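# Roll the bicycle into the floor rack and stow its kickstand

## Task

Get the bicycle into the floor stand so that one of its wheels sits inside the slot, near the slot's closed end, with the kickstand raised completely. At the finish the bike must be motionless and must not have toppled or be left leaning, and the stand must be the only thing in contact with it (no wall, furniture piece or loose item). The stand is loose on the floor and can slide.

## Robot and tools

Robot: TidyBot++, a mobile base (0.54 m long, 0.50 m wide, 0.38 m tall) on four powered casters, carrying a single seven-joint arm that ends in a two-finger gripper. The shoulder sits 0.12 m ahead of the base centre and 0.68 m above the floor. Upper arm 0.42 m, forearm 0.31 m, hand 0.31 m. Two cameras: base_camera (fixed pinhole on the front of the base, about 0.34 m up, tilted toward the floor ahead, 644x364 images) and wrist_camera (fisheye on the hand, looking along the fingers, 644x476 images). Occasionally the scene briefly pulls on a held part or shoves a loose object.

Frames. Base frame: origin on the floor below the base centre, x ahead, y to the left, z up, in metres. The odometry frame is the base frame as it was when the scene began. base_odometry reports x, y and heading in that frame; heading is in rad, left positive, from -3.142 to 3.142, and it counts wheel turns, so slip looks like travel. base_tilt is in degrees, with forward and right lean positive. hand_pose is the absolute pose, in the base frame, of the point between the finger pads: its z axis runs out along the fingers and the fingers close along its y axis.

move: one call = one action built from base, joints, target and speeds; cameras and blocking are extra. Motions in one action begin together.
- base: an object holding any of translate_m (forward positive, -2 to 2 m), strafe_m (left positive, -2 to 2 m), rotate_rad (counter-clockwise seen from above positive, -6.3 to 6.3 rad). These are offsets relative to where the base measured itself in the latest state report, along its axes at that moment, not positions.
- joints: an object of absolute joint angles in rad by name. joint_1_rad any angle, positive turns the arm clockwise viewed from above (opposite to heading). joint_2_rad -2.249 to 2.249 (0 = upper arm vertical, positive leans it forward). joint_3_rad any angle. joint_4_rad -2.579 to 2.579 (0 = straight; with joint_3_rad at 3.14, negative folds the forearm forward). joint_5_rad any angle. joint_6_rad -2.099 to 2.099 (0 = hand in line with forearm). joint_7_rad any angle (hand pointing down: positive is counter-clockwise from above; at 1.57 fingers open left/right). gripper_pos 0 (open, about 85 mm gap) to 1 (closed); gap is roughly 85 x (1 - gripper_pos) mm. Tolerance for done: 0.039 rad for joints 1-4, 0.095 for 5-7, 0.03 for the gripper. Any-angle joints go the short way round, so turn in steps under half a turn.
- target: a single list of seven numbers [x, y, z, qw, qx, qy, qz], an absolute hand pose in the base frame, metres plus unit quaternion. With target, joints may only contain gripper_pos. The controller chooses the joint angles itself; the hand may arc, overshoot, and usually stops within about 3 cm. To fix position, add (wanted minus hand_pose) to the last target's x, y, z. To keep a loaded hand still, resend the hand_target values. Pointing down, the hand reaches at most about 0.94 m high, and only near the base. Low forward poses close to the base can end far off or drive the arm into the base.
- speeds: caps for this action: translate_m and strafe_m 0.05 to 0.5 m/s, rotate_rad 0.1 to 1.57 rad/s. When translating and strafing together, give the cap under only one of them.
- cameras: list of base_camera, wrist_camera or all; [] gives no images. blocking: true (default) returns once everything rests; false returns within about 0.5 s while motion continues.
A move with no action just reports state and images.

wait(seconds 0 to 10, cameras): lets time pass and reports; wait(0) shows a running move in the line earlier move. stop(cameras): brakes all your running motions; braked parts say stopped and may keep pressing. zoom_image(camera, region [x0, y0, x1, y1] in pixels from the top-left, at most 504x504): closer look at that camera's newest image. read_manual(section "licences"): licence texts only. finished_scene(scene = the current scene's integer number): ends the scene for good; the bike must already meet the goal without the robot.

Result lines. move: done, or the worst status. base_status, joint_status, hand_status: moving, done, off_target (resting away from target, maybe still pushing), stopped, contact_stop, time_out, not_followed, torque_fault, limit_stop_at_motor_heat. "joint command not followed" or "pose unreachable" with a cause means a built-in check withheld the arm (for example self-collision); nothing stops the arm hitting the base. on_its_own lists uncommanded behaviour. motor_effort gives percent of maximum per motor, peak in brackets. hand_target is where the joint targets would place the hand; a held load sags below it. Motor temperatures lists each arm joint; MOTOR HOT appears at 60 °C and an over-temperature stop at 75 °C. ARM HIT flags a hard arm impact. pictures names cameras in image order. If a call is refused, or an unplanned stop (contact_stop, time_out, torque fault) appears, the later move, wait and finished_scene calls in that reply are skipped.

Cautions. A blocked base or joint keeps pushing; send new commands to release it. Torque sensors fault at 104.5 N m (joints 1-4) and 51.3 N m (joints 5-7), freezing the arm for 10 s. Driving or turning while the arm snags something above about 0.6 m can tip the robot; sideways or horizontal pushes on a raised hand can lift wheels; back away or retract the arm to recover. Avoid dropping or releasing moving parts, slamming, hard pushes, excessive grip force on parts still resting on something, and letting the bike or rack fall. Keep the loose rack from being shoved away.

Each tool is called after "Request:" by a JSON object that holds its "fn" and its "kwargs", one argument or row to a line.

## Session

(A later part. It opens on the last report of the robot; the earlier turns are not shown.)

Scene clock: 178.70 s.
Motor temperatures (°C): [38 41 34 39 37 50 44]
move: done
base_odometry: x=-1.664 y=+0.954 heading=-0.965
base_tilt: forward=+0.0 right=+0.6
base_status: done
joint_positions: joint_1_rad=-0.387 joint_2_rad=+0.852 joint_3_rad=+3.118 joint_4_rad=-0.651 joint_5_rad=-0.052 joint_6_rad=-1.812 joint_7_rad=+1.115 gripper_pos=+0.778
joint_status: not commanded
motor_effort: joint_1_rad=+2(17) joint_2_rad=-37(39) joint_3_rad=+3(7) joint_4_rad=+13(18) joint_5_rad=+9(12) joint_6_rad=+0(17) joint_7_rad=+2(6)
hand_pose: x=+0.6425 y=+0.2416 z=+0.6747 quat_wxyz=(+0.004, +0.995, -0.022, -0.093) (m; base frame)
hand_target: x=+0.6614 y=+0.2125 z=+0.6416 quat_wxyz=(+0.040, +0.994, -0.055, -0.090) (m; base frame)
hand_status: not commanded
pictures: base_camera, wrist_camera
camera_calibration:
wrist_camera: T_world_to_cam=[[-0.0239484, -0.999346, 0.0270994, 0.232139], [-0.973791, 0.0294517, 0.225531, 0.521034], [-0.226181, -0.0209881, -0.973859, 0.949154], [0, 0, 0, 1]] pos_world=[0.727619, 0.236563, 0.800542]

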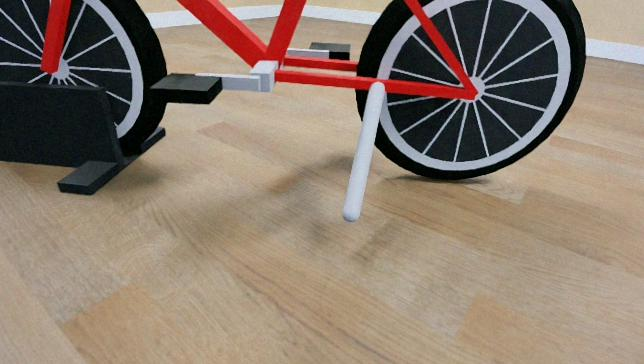

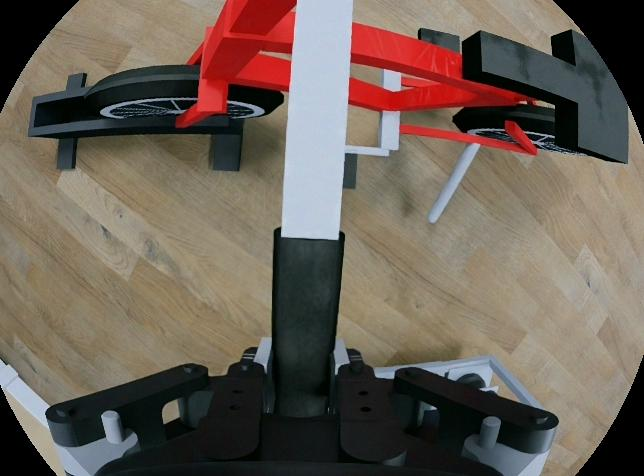

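Request:
{"fn": "move", "kwargs": {
  "base": {"strafe_m":0.14},
  "speeds": {"strafe_m":0.1}
}}

Scene clock: 180.70 s.
Motor temperatures (°C): [38 41 34 39 37 50 44]
move: done
base_odometry: x=-1.548 y=+1.034 heading=-0.965
base_tilt: forward=+0.0 right=+0.6
base_status: done
joint_positions: joint_1_rad=-0.370 joint_2_rad=+0.854 joint_3_rad=+3.119 joint_4_rad=-0.651 joint_5_rad=-0.052 joint_6_rad=-1.815 joint_7_rad=+1.115 gripper_pos=+0.778
joint_status: not commanded
motor_effort: joint_1_rad=+0(4) joint_2_rad=-39(40) joint_3_rad=+2(4) joint_4_rad=+14(16) joint_5_rad=+9(9) joint_6_rad=-1(7) joint_7_rad=+2(3)
hand_pose: x=+0.6458 y=+0.2320 z=+0.6736 quat_wxyz=(+0.005, +0.995, -0.031, -0.095) (m; base frame)
hand_target: x=+0.6614 y=+0.2125 z=+0.6416 quat_wxyz=(+0.040, +0.994, -0.055, -0.090) (m; base frame)
hand_status: not commanded
pictures: base_camera, wrist_camera
camera_calibration:
wrist_camera: T_world_to_cam=[[-0.0420563, -0.998656, 0.0302829, 0.231977], [-0.972061, 0.0479044, 0.229789, 0.516476], [-0.230931, -0.0197728, -0.972769, 0.950733], [0, 0, 0, 1]] pos_world=[0.731356, 0.225722, 0.799138]

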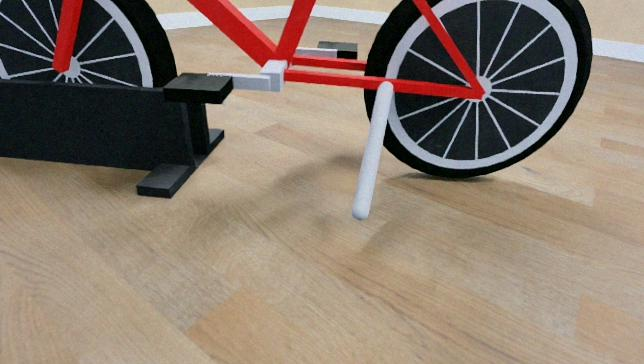

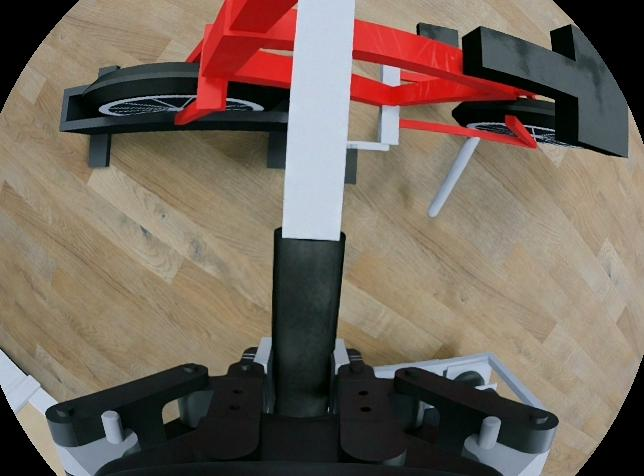

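Request:
{"fn": "move", "kwargs": {
  "base": {"strafe_m":0.07},
  "speeds": {"strafe_m":0.1}
}}

Request:
{"fn": "zoom_image", "kwargs": {
  "camera": "wrist_camera",
  "region": [20, 20, 300, 170]
}}

Scene clock: 182.00 s.
Motor temperatures (°C): [38 41 34 39 37 50 44]
move: done
base_odometry: x=-1.491 y=+1.074 heading=-0.965
base_tilt: forward=+0.0 right=+0.6
base_status: done
joint_positions: joint_1_rad=-0.362 joint_2_rad=+0.856 joint_3_rad=+3.122 joint_4_rad=-0.651 joint_5_rad=-0.052 joint_6_rad=-1.818 joint_7_rad=+1.114 gripper_pos=+0.778
joint_status: not commanded
motor_effort: joint_1_rad=-1(6) joint_2_rad=-39(40) joint_3_rad=+2(3) joint_4_rad=+14(16) joint_5_rad=+8(8) joint_6_rad=+0(6) joint_7_rad=+2(2)
hand_pose: x=+0.6475 y=+0.2262 z=+0.6726 quat_wxyz=(+0.007, +0.995, -0.036, -0.097) (m; base frame)
hand_target: x=+0.6614 y=+0.2125 z=+0.6416 quat_wxyz=(+0.040, +0.994, -0.055, -0.090) (m; base frame)
hand_status: not commanded
pictures: base_camera, wrist_camera
camera_calibration:
wrist_camera: T_world_to_cam=[[-0.052891, -0.998002, 0.0345571, 0.230331], [-0.970728, 0.0595029, 0.232696, 0.513157], [-0.234287, -0.021238, -0.971935, 0.951924], [0, 0, 0, 1]] pos_world=[0.733342, 0.219553, 0.79784]

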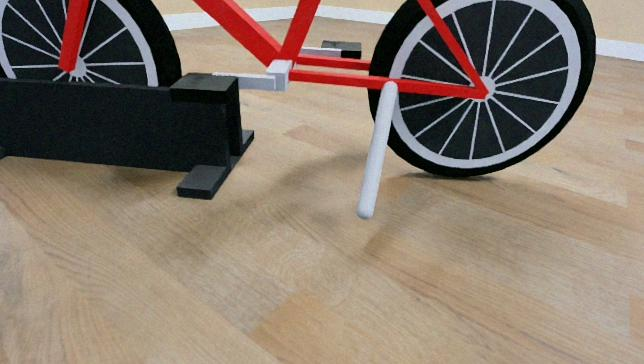

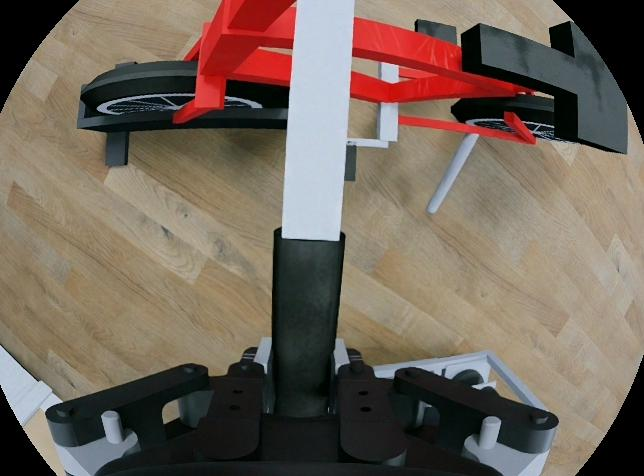

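Scaled by 1.800.

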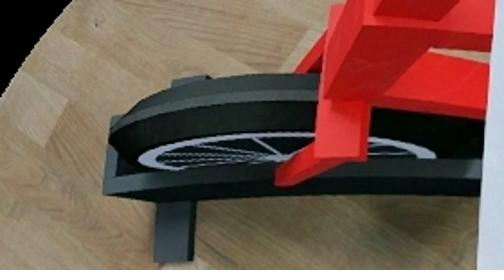

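Request:
{"fn": "move", "kwargs": {
  "base": {"strafe_m":0.08},
  "speeds": {"strafe_m":0.1}
}}

Request:
{"fn": "zoom_image", "kwargs": {
  "camera": "wrist_camera",
  "region": [20, 20, 300, 170]
}}

Scene clock: 183.43 s.
Motor temperatures (°C): [38 41 34 39 37 50 44]
move: done
base_odometry: x=-1.425 y=+1.119 heading=-0.966
base_tilt: forward=+0.0 right=+0.6
base_status: done
joint_positions: joint_1_rad=-0.339 joint_2_rad=+0.856 joint_3_rad=+3.132 joint_4_rad=-0.652 joint_5_rad=-0.047 joint_6_rad=-1.823 joint_7_rad=+1.114 gripper_pos=+0.778
joint_status: not commanded
motor_effort: joint_1_rad=-6(8) joint_2_rad=-35(41) joint_3_rad=-1(3) joint_4_rad=+15(17) joint_5_rad=+2(7) joint_6_rad=+5(10) joint_7_rad=+0(2)
hand_pose: x=+0.6526 y=+0.2087 z=+0.6722 quat_wxyz=(+0.012, +0.994, -0.052, -0.098) (m; base frame)
hand_target: x=+0.6614 y=+0.2125 z=+0.6416 quat_wxyz=(+0.040, +0.994, -0.055, -0.090) (m; base frame)
hand_status: not commanded
pictures: base_camera, wrist_camera
camera_calibration:
wrist_camera: T_world_to_cam=[[-0.0817687, -0.995458, 0.048765, 0.221864], [-0.968104, 0.0909582, 0.233453, 0.510485], [-0.236828, -0.0281205, -0.971144, 0.954985], [0, 0, 0, 1]] pos_world=[0.738511, 0.201278, 0.797435]

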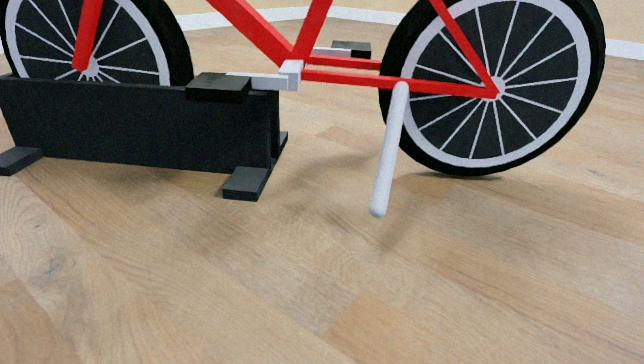

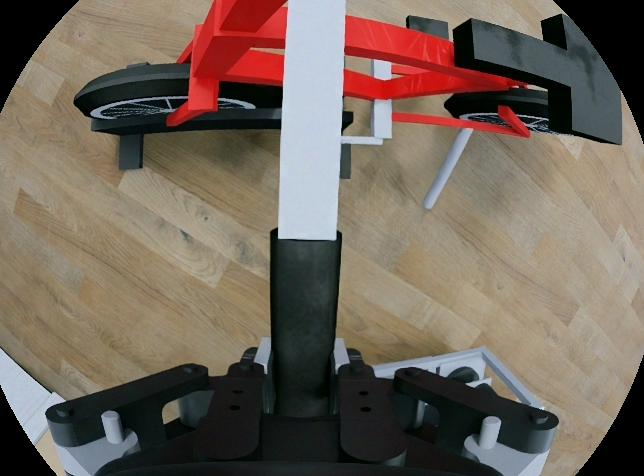

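Scaled by 1.800.

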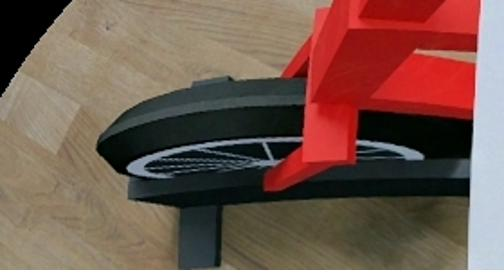

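Request:
{"fn": "move", "kwargs": {
  "base": {"translate_m":0.08},
  "speeds": {"translate_m":0.08}
}}

Scene clock: 185.10 s.
Motor temperatures (°C): [38 41 34 39 37 50 44]
move: done
base_odometry: x=-1.379 y=+1.054 heading=-0.965
base_tilt: forward=+0.0 right=+0.6
base_status: done
joint_positions: joint_1_rad=-0.342 joint_2_rad=+0.822 joint_3_rad=+3.131 joint_4_rad=-0.656 joint_5_rad=-0.047 joint_6_rad=-1.860 joint_7_rad=+1.114 gripper_pos=+0.778
joint_status: not commanded
motor_effort: joint_1_rad=-4(9) joint_2_rad=-27(37) joint_3_rad=+2(3) joint_4_rad=+16(18) joint_5_rad=+6(9) joint_6_rad=+14(19) joint_7_rad=+0(3)
hand_pose: x=+0.6400 y=+0.2063 z=+0.6925 quat_wxyz=(+0.014, +0.994, -0.049, -0.101) (m; base frame)
hand_target: x=+0.6614 y=+0.2125 z=+0.6416 quat_wxyz=(+0.040, +0.994, -0.055, -0.090) (m; base frame)
hand_status: not commanded
pictures: base_camera, wrist_camera
camera_calibration:
wrist_camera: T_world_to_cam=[[-0.0755612, -0.995832, 0.0510764, 0.211976], [-0.966887, 0.0856944, 0.240386, 0.489302], [-0.243761, -0.0312212, -0.969333, 0.9755], [0, 0, 0, 1]] pos_world=[0.726906, 0.199618, 0.817135]

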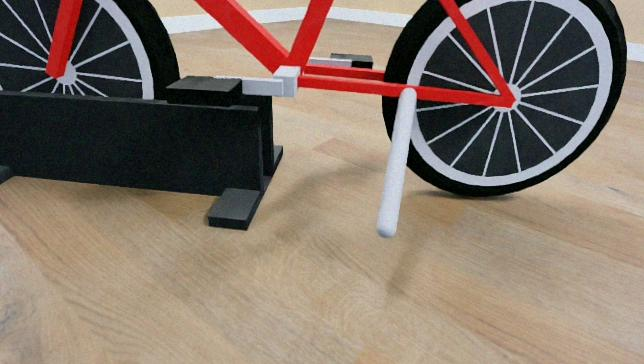

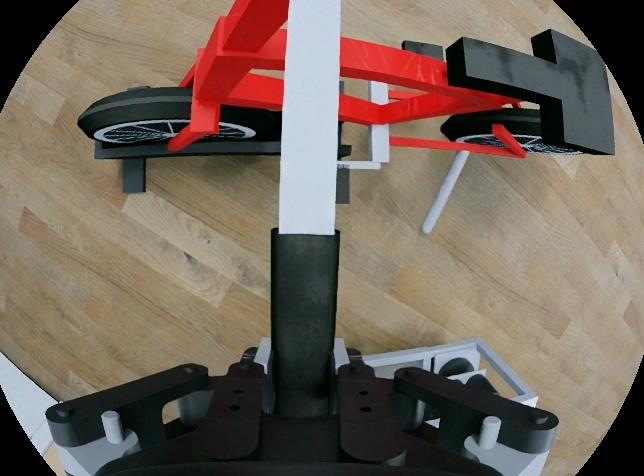

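Request:
{"fn": "move", "kwargs": {
  "base": {"translate_m":0.025},
  "speeds": {"translate_m":0.08},
  "cameras": []
}}

Request:
{"fn": "move", "kwargs": {
  "joints": {"joint_1_rad":-0.335,"joint_2_rad":0.85,"joint_3_rad":3.14,"joint_4_rad":-0.655,"joint_5_rad":0,"joint_6_rad":-1.83,"joint_7_rad":1.10}
}}

Scene clock: 186.07 s.
Motor temperatures (°C): [38 41 34 39 37 50 44]
move: done
base_odometry: x=-1.365 y=+1.033 heading=-0.965
base_tilt: forward=+0.0 right=+0.6
base_status: done
joint_positions: joint_1_rad=-0.341 joint_2_rad=+0.811 joint_3_rad=+3.131 joint_4_rad=-0.654 joint_5_rad=-0.047 joint_6_rad=-1.869 joint_7_rad=+1.114 gripper_pos=+0.778
joint_status: not commanded
motor_effort: joint_1_rad=-5(7) joint_2_rad=-26(29) joint_3_rad=+1(3) joint_4_rad=+16(18) joint_5_rad=+5(8) joint_6_rad=+15(19) joint_7_rad=+0(0)
hand_pose: x=+0.6383 y=+0.2046 z=+0.6995 quat_wxyz=(+0.013, +0.994, -0.049, -0.099) (m; base frame)
hand_target: x=+0.6614 y=+0.2125 z=+0.6416 quat_wxyz=(+0.040, +0.994, -0.055, -0.090) (m; base frame)
hand_status: not commanded
pictures: none
No camera images: "cameras" was empty.

Scene clock: 186.80 s.
Motor temperatures (°C): [38 41 34 39 37 50 44]
move: off_target
base_odometry: x=-1.365 y=+1.033 heading=-0.965
base_tilt: forward=+0.0 right=+0.6
base_status: not commanded
joint_positions: joint_1_rad=-0.339 joint_2_rad=+0.810 joint_3_rad=+3.130 joint_4_rad=-0.654 joint_5_rad=-0.047 joint_6_rad=-1.869 joint_7_rad=+1.114 gripper_pos=+0.778
joint_status: joint_2_rad off_target (ended at +0.810, target +0.850); the others done
motor_effort: joint_1_rad=-2(5) joint_2_rad=-33(35) joint_3_rad=+2(3) joint_4_rad=+17(18) joint_5_rad=+7(8) joint_6_rad=+11(15) joint_7_rad=+0(1)
hand_pose: x=+0.6384 y=+0.2040 z=+0.7001 quat_wxyz=(+0.012, +0.994, -0.050, -0.099) (m; base frame)
hand_target: x=+0.6566 y=+0.1892 z=+0.6747 quat_wxyz=(+0.037, +0.993, -0.067, -0.089) (m; base frame)
hand_status: not commanded
pictures: base_camera, wrist_camera
camera_calibration:
wrist_camera: T_world_to_cam=[[-0.0780474, -0.995754, 0.0488039, 0.21236], [-0.967754, 0.0874312, 0.236238, 0.489198], [-0.239502, -0.0287925, -0.970469, 0.979965], [0, 0, 0, 1]] pos_world=[0.7247, 0.196903, 0.825095]

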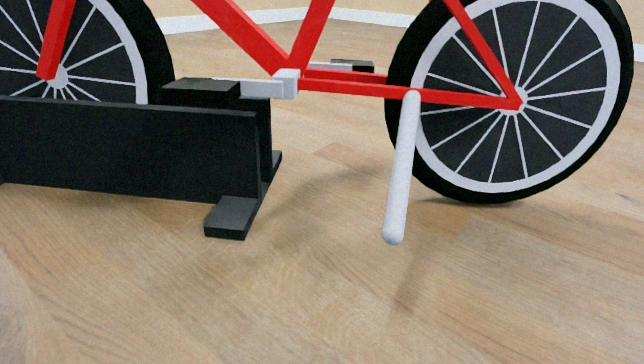

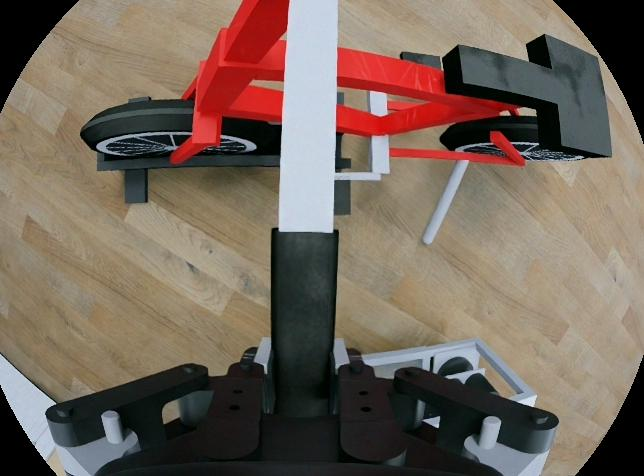

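Request:
{"fn": "move", "kwargs": {
  "joints": {"joint_1_rad":-0.335,"joint_2_rad":0.825,"joint_3_rad":3.135,"joint_4_rad":-0.655,"joint_5_rad":-0.04,"joint_6_rad":-1.86,"joint_7_rad":1.11},
  "cameras": []
}}

Request:
{"fn": "move", "kwargs": {
  "joints": {"gripper_pos":0.6}
}}

Scene clock: 187.60 s.
Motor temperatures (°C): [38 41 34 39 37 50 44]
move: done
base_odometry: x=-1.365 y=+1.033 heading=-0.965
base_tilt: forward=+0.0 right=+0.6
base_status: not commanded
joint_positions: joint_1_rad=-0.336 joint_2_rad=+0.810 joint_3_rad=+3.130 joint_4_rad=-0.656 joint_5_rad=-0.053 joint_6_rad=-1.872 joint_7_rad=+1.114 gripper_pos=+0.778
joint_status: all done
motor_effort: joint_1_rad=-2(3) joint_2_rad=-37(40) joint_3_rad=+2(3) joint_4_rad=+17(19) joint_5_rad=+6(7) joint_6_rad=+7(10) joint_7_rad=+0(1)
hand_pose: x=+0.6371 y=+0.2037 z=+0.7001 quat_wxyz=(+0.011, +0.993, -0.050, -0.102) (m; base frame)
hand_target: x=+0.6433 y=+0.1992 z=+0.6910 quat_wxyz=(+0.018, +0.993, -0.056, -0.100) (m; base frame)
hand_status: not commanded
pictures: none
No camera images: "cameras" was empty.

Scene clock: 188.37 s.
Motor temperatures (°C): [38 41 34 39 37 50 44]
move: done
base_odometry: x=-1.365 y=+1.033 heading=-0.965
base_tilt: forward=+0.0 right=+0.6
base_status: not commanded
joint_positions: joint_1_rad=-0.336 joint_2_rad=+0.819 joint_3_rad=+3.132 joint_4_rad=-0.655 joint_5_rad=-0.043 joint_6_rad=-1.857 joint_7_rad=+1.114 gripper_pos=+0.600
joint_status: all done
motor_effort: joint_1_rad=+0(2) joint_2_rad=-43(45) joint_3_rad=-1(3) joint_4_rad=+15(18) joint_5_rad=-2(8) joint_6_rad=-2(7) joint_7_rad=+1(1)
hand_pose: x=+0.6429 y=+0.2020 z=+0.6940 quat_wxyz=(+0.014, +0.994, -0.052, -0.097) (m; base frame)
hand_target: x=+0.6433 y=+0.1992 z=+0.6910 quat_wxyz=(+0.018, +0.993, -0.056, -0.100) (m; base frame)
hand_status: not commanded
pictures: base_camera, wrist_camera
camera_calibration:
wrist_camera: T_world_to_cam=[[-0.0832195, -0.995119, 0.0530424, 0.211275], [-0.968162, 0.0933457, 0.232269, 0.497033], [-0.236087, -0.0320244, -0.971204, 0.973996], [0, 0, 0, 1]] pos_world=[0.728738, 0.195039, 0.819297]

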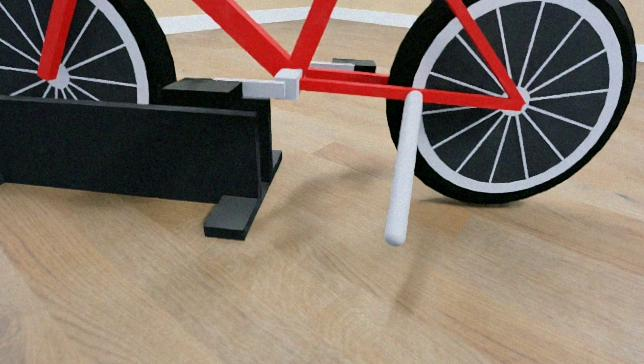

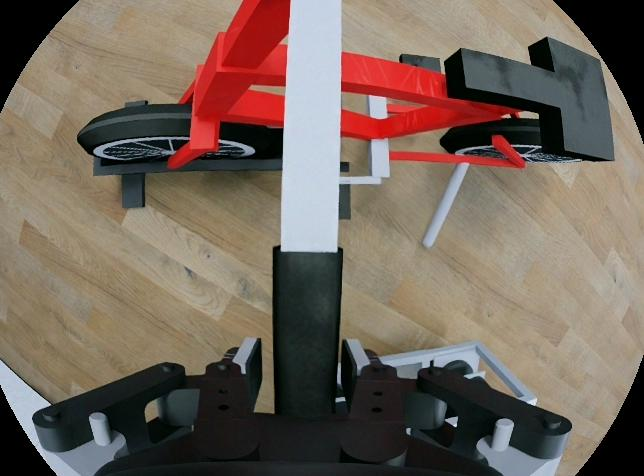

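Request:
{"fn": "move", "kwargs": {
  "joints": {"gripper_pos":0.25},
  "cameras": ["base_camera"]
}}

Request:
{"fn": "move", "kwargs": {
  "joints": {"joint_1_rad":-0.335,"joint_2_rad":0.655,"joint_3_rad":3.135,"joint_4_rad":-0.65,"joint_5_rad":-0.04,"joint_6_rad":-1.9,"joint_7_rad":1.11}
}}

Scene clock: 197.63 s.
Motor temperatures (°C): [38 41 34 39 37 50 44]
move: done
base_odometry: x=-1.365 y=+1.033 heading=-0.965
base_tilt: forward=+0.0 right=+0.6
base_status: not commanded
joint_positions: joint_1_rad=-0.336 joint_2_rad=+0.819 joint_3_rad=+3.132 joint_4_rad=-0.655 joint_5_rad=-0.043 joint_6_rad=-1.857 joint_7_rad=+1.114 gripper_pos=+0.250
joint_status: all done
motor_effort: joint_1_rad=+0(0) joint_2_rad=-43(44) joint_3_rad=-1(2) joint_4_rad=+16(16) joint_5_rad=-2(2) joint_6_rad=-2(2) joint_7_rad=+1(1)
hand_pose: x=+0.6429 y=+0.2020 z=+0.6940 quat_wxyz=(+0.014, +0.994, -0.052, -0.097) (m; base frame)
hand_target: x=+0.6433 y=+0.1992 z=+0.6910 quat_wxyz=(+0.018, +0.993, -0.056, -0.100) (m; base frame)
hand_status: not commanded
pictures: base_camera

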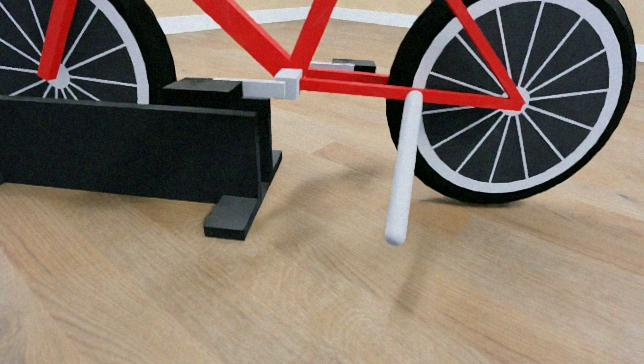

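Scene clock: 198.80 s.
Motor temperatures (°C): [38 42 34 39 37 50 44]
move: done
base_odometry: x=-1.365 y=+1.033 heading=-0.965
base_tilt: forward=+0.0 right=+0.6
base_status: not commanded
joint_positions: joint_1_rad=-0.336 joint_2_rad=+0.661 joint_3_rad=+3.132 joint_4_rad=-0.649 joint_5_rad=-0.043 joint_6_rad=-1.859 joint_7_rad=+1.114 gripper_pos=+0.250
joint_status: all done
motor_effort: joint_1_rad=+0(1) joint_2_rad=-39(47) joint_3_rad=-1(2) joint_4_rad=+16(18) joint_5_rad=-2(3) joint_6_rad=+0(2) joint_7_rad=+1(1)
hand_pose: x=+0.6353 y=+0.1994 z=+0.7842 quat_wxyz=(-0.016, +0.998, -0.051, -0.022) (m; base frame)
hand_target: x=+0.6236 y=+0.1921 z=+0.7877 quat_wxyz=(-0.007, +0.998, -0.054, -0.037) (m; base frame)
hand_status: not commanded
pictures: base_camera, wrist_camera
camera_calibration:
wrist_camera: T_world_to_cam=[[-0.0862126, -0.996182, -0.0137712, 0.257718], [-0.992702, 0.0847251, 0.0858197, 0.601136], [-0.0843253, 0.0210694, -0.996216, 0.972389], [0, 0, 0, 1]] pos_world=[0.700965, 0.185315, 0.920669]

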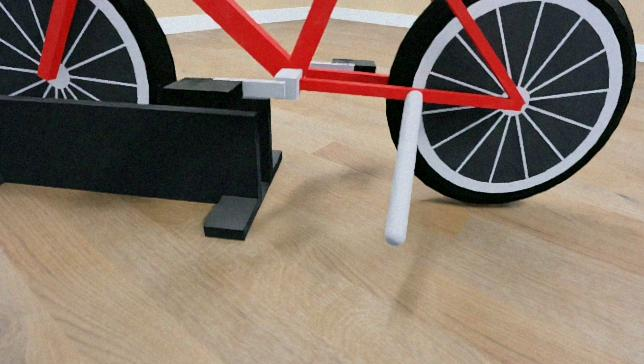

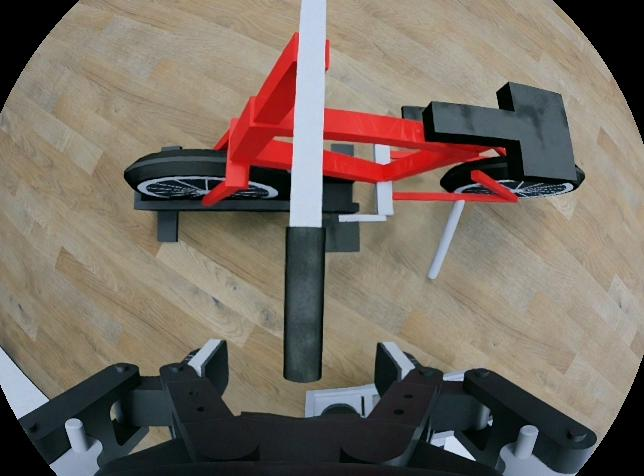

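Request:
{"fn": "move", "kwargs": {
  "base": {"translate_m":-0.2},
  "speeds": {"translate_m":0.25},
  "cameras": []
}}

Request:
{"fn": "move", "kwargs": {
  "base": {"strafe_m":-0.95},
  "joints": {"joint_1_rad":0,"joint_2_rad":0.3,"joint_3_rad":3.14,"joint_4_rad":-2.4,"joint_5_rad":0,"joint_6_rad":-0.4,"joint_7_rad":1.57,"gripper_pos":1}
}}

Scene clock: 200.93 s.
Motor temperatures (°C): [38 42 34 39 37 50 44]
move: done
base_odometry: x=-1.479 y=+1.198 heading=-0.965
base_tilt: forward=+0.0 right=+0.6
base_status: done
joint_positions: joint_1_rad=-0.337 joint_2_rad=+0.658 joint_3_rad=+3.132 joint_4_rad=-0.649 joint_5_rad=-0.043 joint_6_rad=-1.861 joint_7_rad=+1.114 gripper_pos=+0.250
joint_status: not commanded
motor_effort: joint_1_rad=+0(3) joint_2_rad=-39(43) joint_3_rad=-1(2) joint_4_rad=+16(17) joint_5_rad=-1(3) joint_6_rad=+0(1) joint_7_rad=+1(1)
hand_pose: x=+0.6342 y=+0.1993 z=+0.7860 quat_wxyz=(-0.017, +0.998, -0.050, -0.022) (m; base frame)
hand_target: x=+0.6236 y=+0.1921 z=+0.7877 quat_wxyz=(-0.007, +0.998, -0.054, -0.037) (m; base frame)
hand_status: not commanded
pictures: none
No camera images: "cameras" was empty.

Scene clock: 204.17 s.
Motor temperatures (°C): [38 42 34 39 37 50 44]
move: done
base_odometry: x=-2.260 y=+0.657 heading=-0.966
base_tilt: forward=+0.0 right=+0.6
base_status: done
joint_positions: joint_1_rad=-0.011 joint_2_rad=+0.329 joint_3_rad=+3.133 joint_4_rad=-2.388 joint_5_rad=-0.043 joint_6_rad=-0.452 joint_7_rad=+1.523 gripper_pos=+0.999
joint_status: all done
motor_effort: joint_1_rad=+0(3) joint_2_rad=-18(41) joint_3_rad=+0(3) joint_4_rad=+7(17) joint_5_rad=-2(3) joint_6_rad=+0(2) joint_7_rad=+0(1)
hand_pose: x=+0.3757 y=+0.0128 z=+0.4825 quat_wxyz=(-0.010, +0.999, -0.034, -0.014) (m; base frame)
hand_target: x=+0.3906 y=+0.0019 z=+0.4885 quat_wxyz=(+0.000, +1.000, +0.000, +0.021) (m; base frame)
hand_status: not commanded
pictures: base_camera, wrist_camera
camera_calibration:
wrist_camera: T_world_to_cam=[[-0.0521691, -0.998636, -0.00215215, 0.0269497], [-0.996207, 0.0518917, 0.0698485, 0.394565], [-0.0696415, 0.00578792, -0.997555, 0.649151], [0, 0, 0, 1]] pos_world=[0.439682, 0.00268105, 0.620062]

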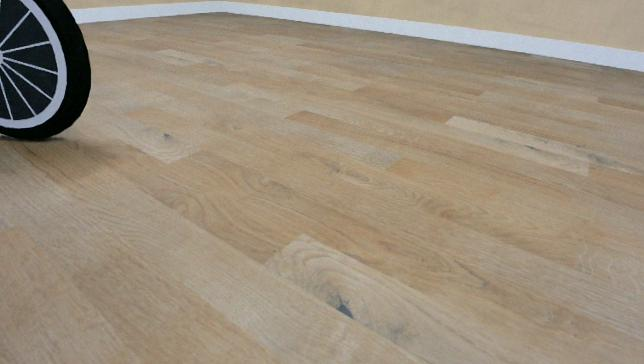

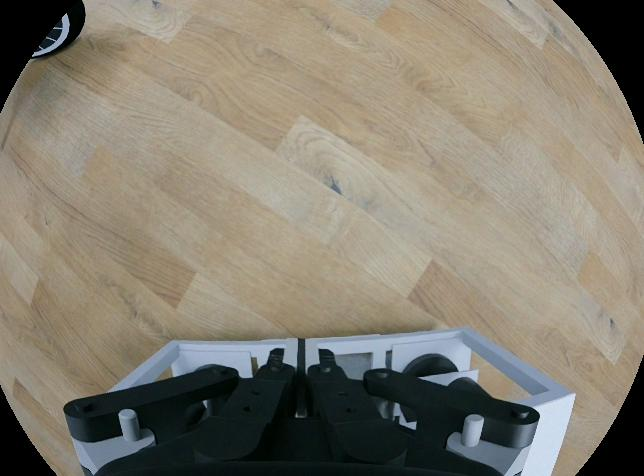

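Request:
{"fn": "move", "kwargs": {
  "base": {"rotate_rad":1.57},
  "cameras": []
}}

Request:
{"fn": "move", "kwargs": {
  "base": {"strafe_m":-0.8}
}}

Scene clock: 206.63 s.
Motor temperatures (°C): [38 42 34 39 37 50 44]
move: done
base_odometry: x=-2.260 y=+0.657 heading=+0.604
base_tilt: forward=+0.0 right=+0.6
base_status: done
joint_positions: joint_1_rad=-0.008 joint_2_rad=+0.328 joint_3_rad=+3.133 joint_4_rad=-2.388 joint_5_rad=-0.043 joint_6_rad=-0.445 joint_7_rad=+1.524 gripper_pos=+0.999
joint_status: not commanded
motor_effort: joint_1_rad=+0(2) joint_2_rad=-19(20) joint_3_rad=-1(2) joint_4_rad=+7(7) joint_5_rad=-2(3) joint_6_rad=+0(1) joint_7_rad=+1(1)
hand_pose: x=+0.3780 y=+0.0118 z=+0.4826 quat_wxyz=(-0.010, +0.999, -0.035, -0.010) (m; base frame)
hand_target: x=+0.3906 y=+0.0019 z=+0.4885 quat_wxyz=(+0.000, +1.000, +0.000, +0.021) (m; base frame)
hand_status: not commanded
pictures: none
No camera images: "cameras" was empty.

Scene clock: 209.33 s.
Motor temperatures (°C): [38 42 34 39 37 50 44]
move: done
base_odometry: x=-1.806 y=-0.001 heading=+0.605
base_tilt: forward=+0.0 right=+0.6
base_status: done
joint_positions: joint_1_rad=-0.005 joint_2_rad=+0.328 joint_3_rad=+3.133 joint_4_rad=-2.388 joint_5_rad=-0.043 joint_6_rad=-0.445 joint_7_rad=+1.524 gripper_pos=+0.999
joint_status: not commanded
motor_effort: joint_1_rad=+0(2) joint_2_rad=-19(19) joint_3_rad=+0(2) joint_4_rad=+6(7) joint_5_rad=-1(3) joint_6_rad=+0(0) joint_7_rad=+0(1)
hand_pose: x=+0.3781 y=+0.0109 z=+0.4827 quat_wxyz=(-0.010, +0.999, -0.037, -0.010) (m; base frame)
hand_target: x=+0.3906 y=+0.0019 z=+0.4885 quat_wxyz=(+0.000, +1.000, +0.000, +0.021) (m; base frame)
hand_status: not commanded
pictures: base_camera, wrist_camera
camera_calibration:
wrist_camera: T_world_to_cam=[[-0.058135, -0.998306, -0.00229294, 0.0275558], [-0.99639, 0.0578808, 0.0621066, 0.400734], [-0.0618687, 0.00589523, -0.998067, 0.646785], [0, 0, 0, 1]] pos_world=[0.440905, 0.00050141, 0.62071]

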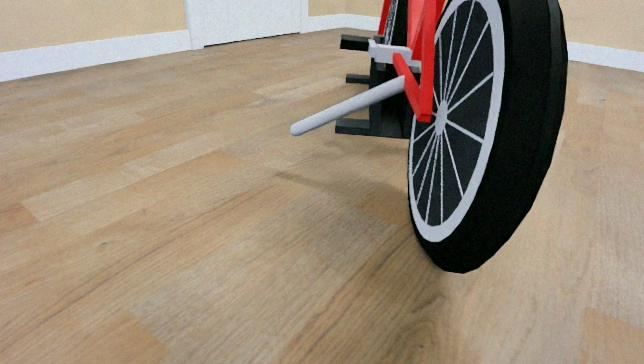

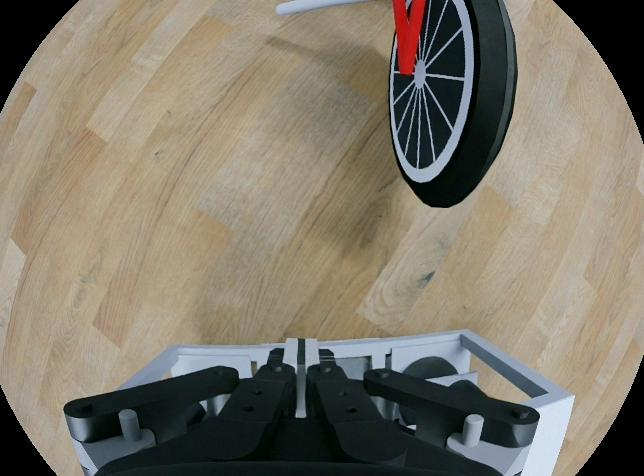

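Request:
{"fn": "move", "kwargs": {
  "base": {"strafe_m":-0.065,"translate_m":0.15},
  "speeds": {"translate_m":0.2},
  "joints": {"joint_1_rad":-0.25,"joint_2_rad":1.047,"joint_3_rad":3.14,"joint_4_rad":-1.975,"joint_5_rad":0,"joint_6_rad":-0.09,"joint_7_rad":1.57}
}}

Scene clock: 211.97 s.
Motor temperatures (°C): [38 42 34 39 37 50 44]
move: done
base_odometry: x=-1.645 y=+0.031 heading=+0.605
base_tilt: forward=+0.0 right=+0.6
base_status: done
joint_positions: joint_1_rad=-0.236 joint_2_rad=+1.031 joint_3_rad=+3.133 joint_4_rad=-1.987 joint_5_rad=-0.043 joint_6_rad=-0.143 joint_7_rad=+1.524 gripper_pos=+0.999
joint_status: all done
motor_effort: joint_1_rad=+0(2) joint_2_rad=-34(36) joint_3_rad=-1(2) joint_4_rad=+2(9) joint_5_rad=-2(3) joint_6_rad=+0(2) joint_7_rad=+1(1)
hand_pose: x=+0.5002 y=+0.0997 z=+0.2752 quat_wxyz=(-0.005, +0.997, +0.075, -0.010) (m; base frame)
hand_target: x=+0.5167 y=+0.1039 z=+0.2690 quat_wxyz=(-0.003, +0.992, +0.125, +0.015) (m; base frame)
hand_status: not commanded
pictures: base_camera, wrist_camera
camera_calibration:
wrist_camera: T_world_to_cam=[[0.165016, -0.986275, 0.00563686, 0.00778405], [-0.984531, -0.164378, 0.060644, 0.546829], [-0.0588851, -0.0155569, -0.998144, 0.447419], [0, 0, 0, 1]] pos_world=[0.563432, 0.104524, 0.413383]

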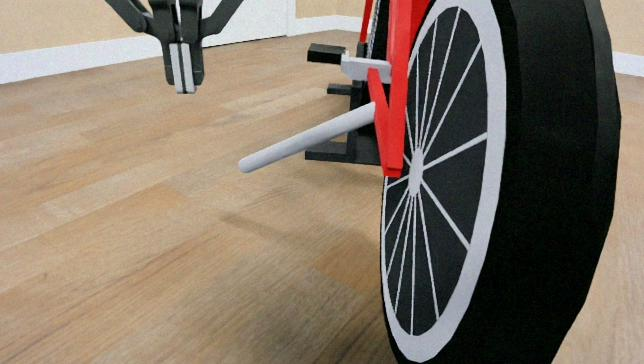

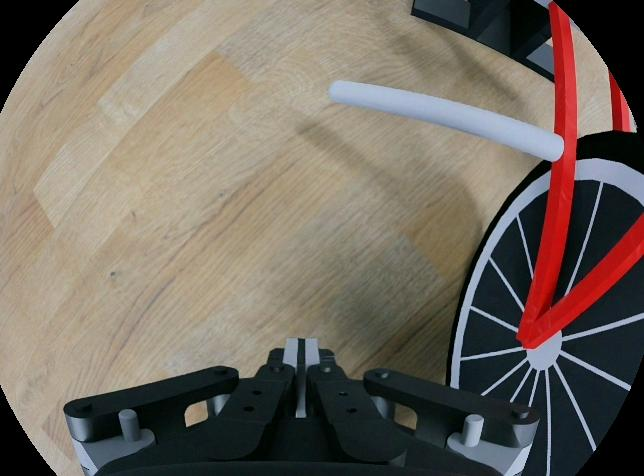

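Request:
{"fn": "move", "kwargs": {
  "base": {"translate_m":0.07},
  "speeds": {"translate_m":0.08}
}}

Scene clock: 213.43 s.
Motor temperatures (°C): [38 42 34 39 37 50 44]
move: done
base_odometry: x=-1.587 y=+0.070 heading=+0.605
base_tilt: forward=+0.0 right=+0.6
base_status: done
joint_positions: joint_1_rad=-0.237 joint_2_rad=+1.031 joint_3_rad=+3.133 joint_4_rad=-1.979 joint_5_rad=-0.043 joint_6_rad=-0.137 joint_7_rad=+1.524 gripper_pos=+0.999
joint_status: not commanded
motor_effort: joint_1_rad=+0(1) joint_2_rad=-34(35) joint_3_rad=-1(2) joint_4_rad=+2(4) joint_5_rad=-1(2) joint_6_rad=+0(1) joint_7_rad=+1(1)
hand_pose: x=+0.5065 y=+0.1018 z=+0.2754 quat_wxyz=(-0.006, +0.997, +0.076, -0.003) (m; base frame)
hand_target: x=+0.5167 y=+0.1039 z=+0.2690 quat_wxyz=(-0.003, +0.992, +0.125, +0.015) (m; base frame)
hand_status: not commanded
pictures: base_camera, wrist_camera
camera_calibration:
wrist_camera: T_world_to_cam=[[0.166266, -0.986069, 0.0048873, 0.00832669], [-0.985024, -0.165856, 0.0471062, 0.557434], [-0.0456393, -0.0126463, -0.998878, 0.441256], [0, 0, 0, 1]] pos_world=[0.56784, 0.106245, 0.414462]

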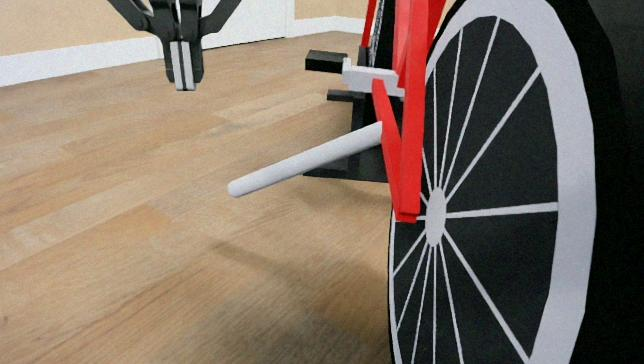

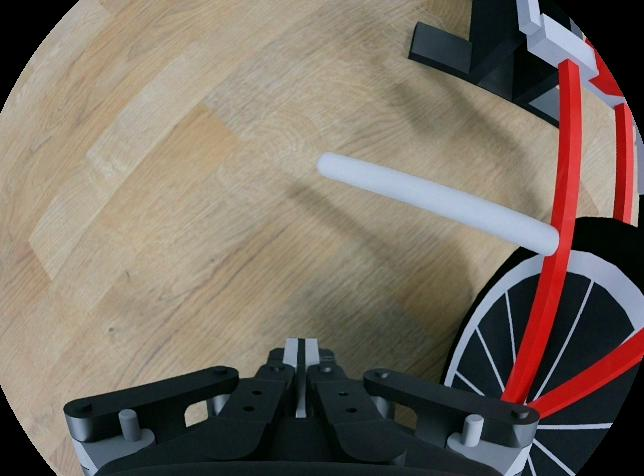

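Request:
{"fn": "move", "kwargs": {
  "base": {"translate_m":0.02},
  "speeds": {"translate_m":0.05}
}}

Scene clock: 214.40 s.
Motor temperatures (°C): [38 42 34 39 37 50 44]
move: done
base_odometry: x=-1.571 y=+0.081 heading=+0.604
base_tilt: forward=+0.0 right=+0.6
base_status: done
joint_positions: joint_1_rad=-0.238 joint_2_rad=+1.031 joint_3_rad=+3.133 joint_4_rad=-1.979 joint_5_rad=-0.043 joint_6_rad=-0.136 joint_7_rad=+1.524 gripper_pos=+0.999
joint_status: not commanded
motor_effort: joint_1_rad=+0(1) joint_2_rad=-34(35) joint_3_rad=-1(2) joint_4_rad=+2(4) joint_5_rad=-1(2) joint_6_rad=+0(1) joint_7_rad=+0(1)
hand_pose: x=+0.5068 y=+0.1020 z=+0.2754 quat_wxyz=(-0.006, +0.997, +0.076, -0.003) (m; base frame)
hand_target: x=+0.5167 y=+0.1039 z=+0.2690 quat_wxyz=(-0.003, +0.992, +0.125, +0.015) (m; base frame)
hand_status: not commanded
pictures: base_camera, wrist_camera
camera_calibration:
wrist_camera: T_world_to_cam=[[0.166628, -0.986008, 0.00484637, 0.00831969], [-0.985005, -0.166231, 0.0461741, 0.558078], [-0.0447224, -0.0124676, -0.998922, 0.440812], [0, 0, 0, 1]] pos_world=[0.568037, 0.106469, 0.414528]

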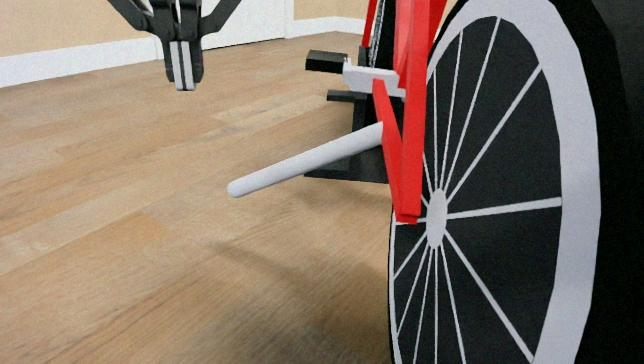

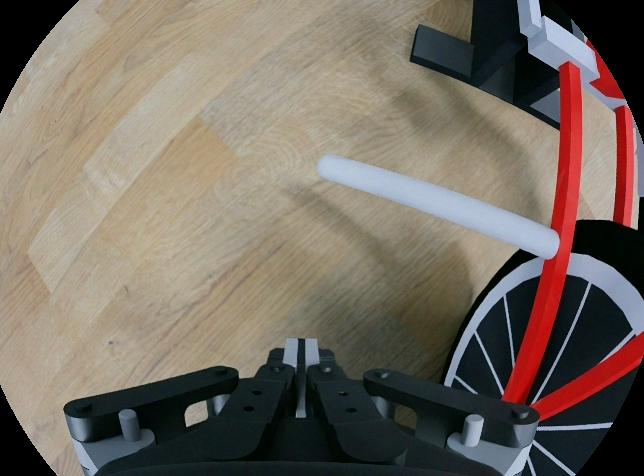

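Request:
{"fn": "move", "kwargs": {
  "joints": {"joint_1_rad":-0.175,"joint_2_rad":1.225,"joint_3_rad":3.14,"joint_4_rad":-1.255,"joint_5_rad":0,"joint_6_rad":-0.64,"joint_7_rad":1.57}
}}

Request:
{"fn": "move", "kwargs": {
  "joints": {"joint_1_rad":-0.165,"joint_2_rad":1.708,"joint_3_rad":3.14,"joint_4_rad":-0.75,"joint_5_rad":0,"joint_6_rad":-0.817,"joint_7_rad":1.57}
}}

Scene clock: 217.27 s.
Motor temperatures (°C): [38 42 34 39 37 50 44]
move: done
base_odometry: x=-1.571 y=+0.081 heading=+0.604
base_tilt: forward=+0.0 right=+0.6
base_status: not commanded
joint_positions: joint_1_rad=-0.191 joint_2_rad=+1.202 joint_3_rad=+3.133 joint_4_rad=-1.265 joint_5_rad=-0.043 joint_6_rad=-0.587 joint_7_rad=+1.524 gripper_pos=+0.999
joint_status: all done
motor_effort: joint_1_rad=+0(2) joint_2_rad=-47(47) joint_3_rad=-1(2) joint_4_rad=+11(12) joint_5_rad=-1(3) joint_6_rad=+1(2) joint_7_rad=+1(2)
hand_pose: x=+0.7211 y=+0.1305 z=+0.2779 quat_wxyz=(-0.022, +0.997, +0.056, +0.041) (m; base frame)
hand_target: x=+0.7052 y=+0.1060 z=+0.2652 quat_wxyz=(-0.002, +0.996, +0.087, +0.011) (m; base frame)
hand_status: not commanded
pictures: base_camera, wrist_camera
camera_calibration:
wrist_camera: T_world_to_cam=[[0.126713, -0.991738, -0.0199799, 0.0371107], [-0.991094, -0.125748, -0.0438132, 0.797843], [0.0409388, 0.0253536, -0.99884, 0.38646], [0, 0, 0, 1]] pos_world=[0.770214, 0.127333, 0.421709]

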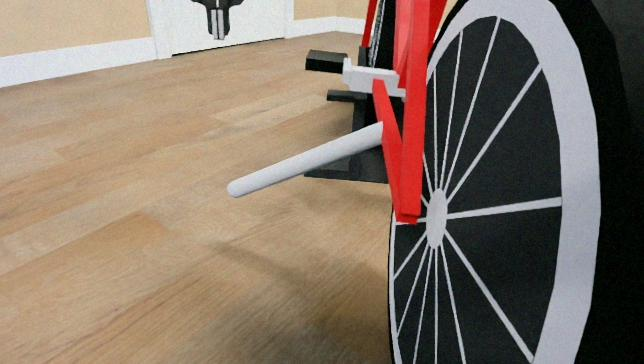

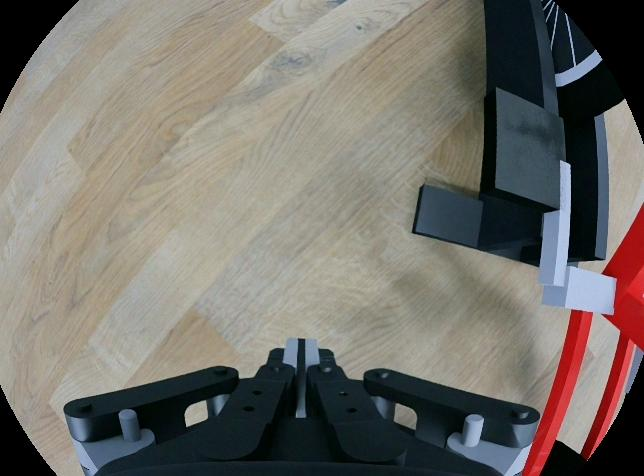

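Scene clock: 219.17 s.
Motor temperatures (°C): [38 42 34 39 37 50 44]
move: done
base_odometry: x=-1.571 y=+0.081 heading=+0.604
base_tilt: forward=+0.0 right=+0.6
base_status: not commanded
joint_positions: joint_1_rad=-0.182 joint_2_rad=+1.703 joint_3_rad=+3.133 joint_4_rad=-0.760 joint_5_rad=-0.043 joint_6_rad=-0.766 joint_7_rad=+1.524 gripper_pos=+0.999
joint_status: all done
motor_effort: joint_1_rad=+0(1) joint_2_rad=-48(53) joint_3_rad=-1(2) joint_4_rad=+10(12) joint_5_rad=-1(3) joint_6_rad=-1(2) joint_7_rad=+1(1)
hand_pose: x=+0.6939 y=+0.1212 z=+0.0719 quat_wxyz=(-0.013, +0.998, +0.051, -0.046) (m; base frame)
hand_target: x=+0.6848 y=+0.0964 z=+0.0720 quat_wxyz=(+0.005, +0.994, +0.082, -0.067) (m; base frame)
hand_status: not commanded
pictures: base_camera, wrist_camera
camera_calibration:
wrist_camera: T_world_to_cam=[[0.116955, -0.993023, -0.0150815, 0.033804], [-0.984436, -0.117923, 0.130308, 0.742622], [-0.131177, -0.000393504, -0.991359, 0.304041], [0, 0, 0, 1]] pos_world=[0.766994, 0.12126, 0.205153]

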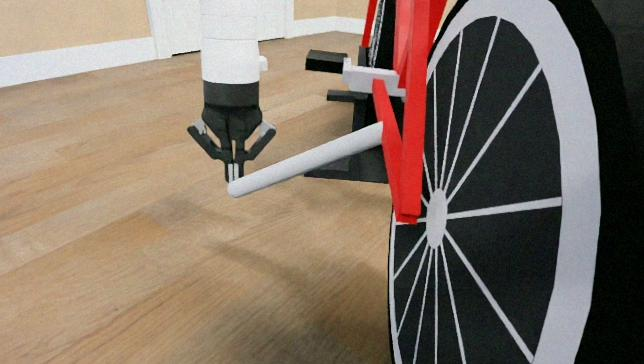

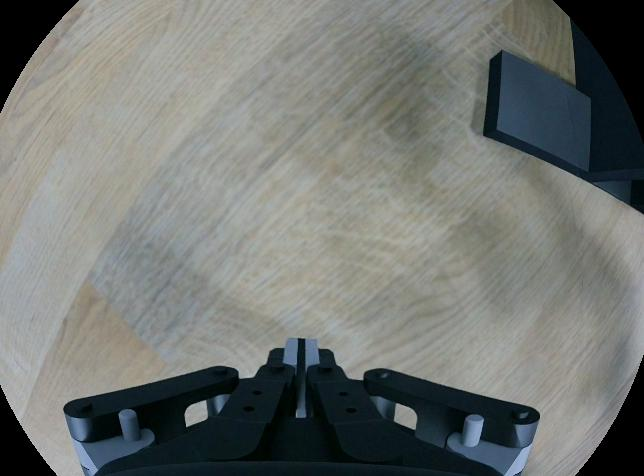

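Request:
{"fn": "move", "kwargs": {
  "joints": {"joint_1_rad": -0.115}
}}

Scene clock: 220.50 s.
Motor temperatures (°C): [38 42 34 39 37 50 44]
move: done
base_odometry: x=-1.571 y=+0.081 heading=+0.604
base_tilt: forward=+0.0 right=+0.6
base_status: not commanded
joint_positions: joint_1_rad=-0.118 joint_2_rad=+1.703 joint_3_rad=+3.134 joint_4_rad=-0.760 joint_5_rad=-0.043 joint_6_rad=-0.767 joint_7_rad=+1.524 gripper_pos=+0.999
joint_status: all done
motor_effort: joint_1_rad=+0(3) joint_2_rad=-48(48) joint_3_rad=-1(2) joint_4_rad=+10(10) joint_5_rad=-1(3) joint_6_rad=-1(1) joint_7_rad=+0(1)
hand_pose: x=+0.7002 y=+0.0840 z=+0.0719 quat_wxyz=(-0.014, +0.999, +0.019, -0.046) (m; base frame)
hand_target: x=+0.6889 y=+0.0680 z=+0.0720 quat_wxyz=(+0.003, +0.996, +0.057, -0.067) (m; base frame)
hand_status: not commanded
pictures: base_camera, wrist_camera
camera_calibration:
wrist_camera: T_world_to_cam=[[0.0536316, -0.998457, -0.0143874, 0.0408624], [-0.989829, -0.0550583, 0.131173, 0.742887], [-0.131763, 0.00720604, -0.991255, 0.304638], [0, 0, 0, 1]] pos_world=[0.77328, 0.0795062, 0.205115]

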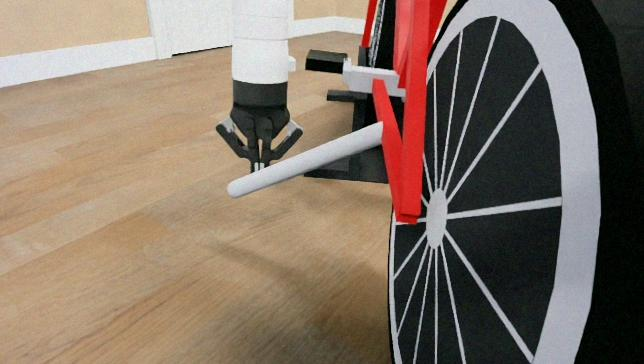

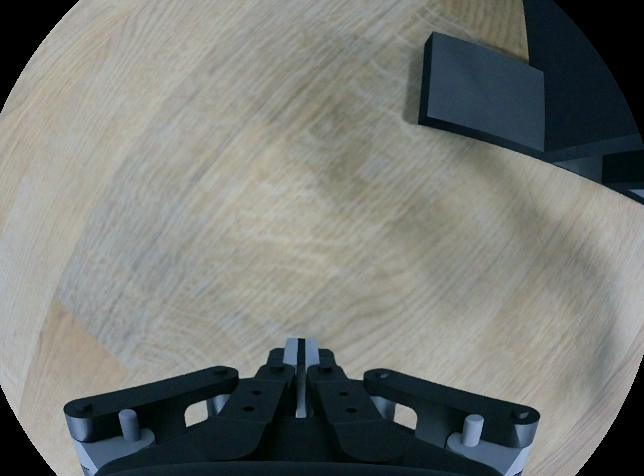

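Request:
{"fn": "move", "kwargs": {
  "joints": {"joint_1_rad": -0.12, "joint_2_rad": 1.70, "joint_4_rad": -0.86, "joint_6_rad": -0.82},
  "cameras": ["base_camera"]
}}

Request:
{"fn": "move", "kwargs": {
  "joints": {"joint_1_rad": -0.125, "joint_2_rad": 1.70, "joint_4_rad": -0.963, "joint_6_rad": -0.81},
  "cameras": ["base_camera"]
}}

Scene clock: 221.73 s.
Motor temperatures (°C): [38 42 34 39 37 50 44]
move: done
base_odometry: x=-1.571 y=+0.081 heading=+0.604
base_tilt: forward=+0.0 right=+0.6
base_status: not commanded
joint_positions: joint_1_rad=-0.118 joint_2_rad=+1.701 joint_3_rad=+3.134 joint_4_rad=-0.848 joint_5_rad=-0.043 joint_6_rad=-0.777 joint_7_rad=+1.525 gripper_pos=+0.999
joint_status: all done
motor_effort: joint_1_rad=+0(2) joint_2_rad=-43(49) joint_3_rad=-1(2) joint_4_rad=+6(11) joint_5_rad=-2(2) joint_6_rad=-4(7) joint_7_rad=+1(1)
hand_pose: x=+0.6497 y=+0.0782 z=+0.0608 quat_wxyz=(-0.010, +0.995, +0.019, -0.093) (m; base frame)
hand_target: x=+0.6314 y=+0.0640 z=+0.0624 quat_wxyz=(+0.006, +0.991, +0.059, -0.119) (m; base frame)
hand_status: not commanded
pictures: base_camera

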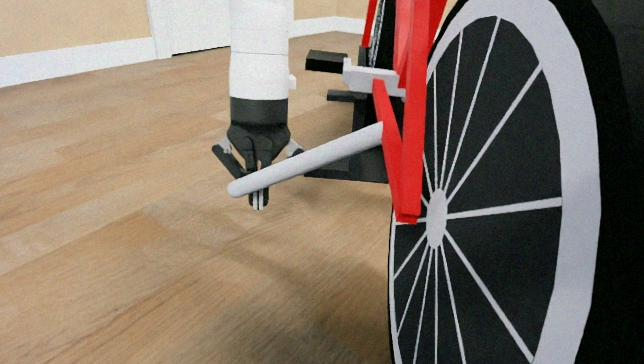

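Scene clock: 222.67 s.
Motor temperatures (°C): [38 42 34 39 37 50 44]
move: off_target
base_odometry: x=-1.571 y=+0.081 heading=+0.604
base_tilt: forward=+0.0 right=+0.6
base_status: not commanded
joint_positions: joint_1_rad=-0.119 joint_2_rad=+1.678 joint_3_rad=+3.136 joint_4_rad=-0.900 joint_5_rad=-0.043 joint_6_rad=-0.770 joint_7_rad=+1.525 gripper_pos=+0.999
joint_status: joint_4_rad off_target (ended at -0.900, target -0.963); the others done
motor_effort: joint_1_rad=+0(2) joint_2_rad=-36(44) joint_3_rad=+0(3) joint_4_rad=-1(7) joint_5_rad=-1(3) joint_6_rad=-9(10) joint_7_rad=+1(1)
hand_pose: x=+0.6358 y=+0.0756 z=+0.0664 quat_wxyz=(-0.008, +0.994, +0.019, -0.105) (m; base frame)
hand_target: x=+0.5759 y=+0.0597 z=+0.0542 quat_wxyz=(+0.010, +0.984, +0.061, -0.165) (m; base frame)
hand_status: not commanded
pictures: base_camera

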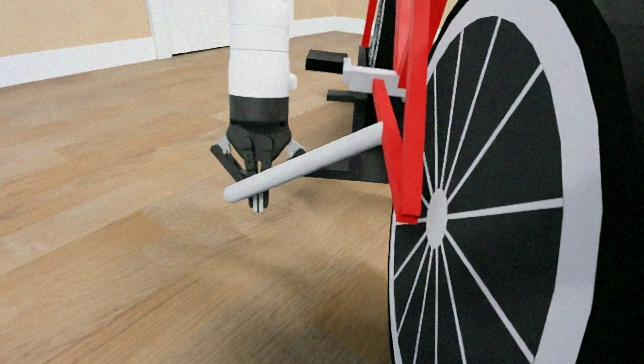

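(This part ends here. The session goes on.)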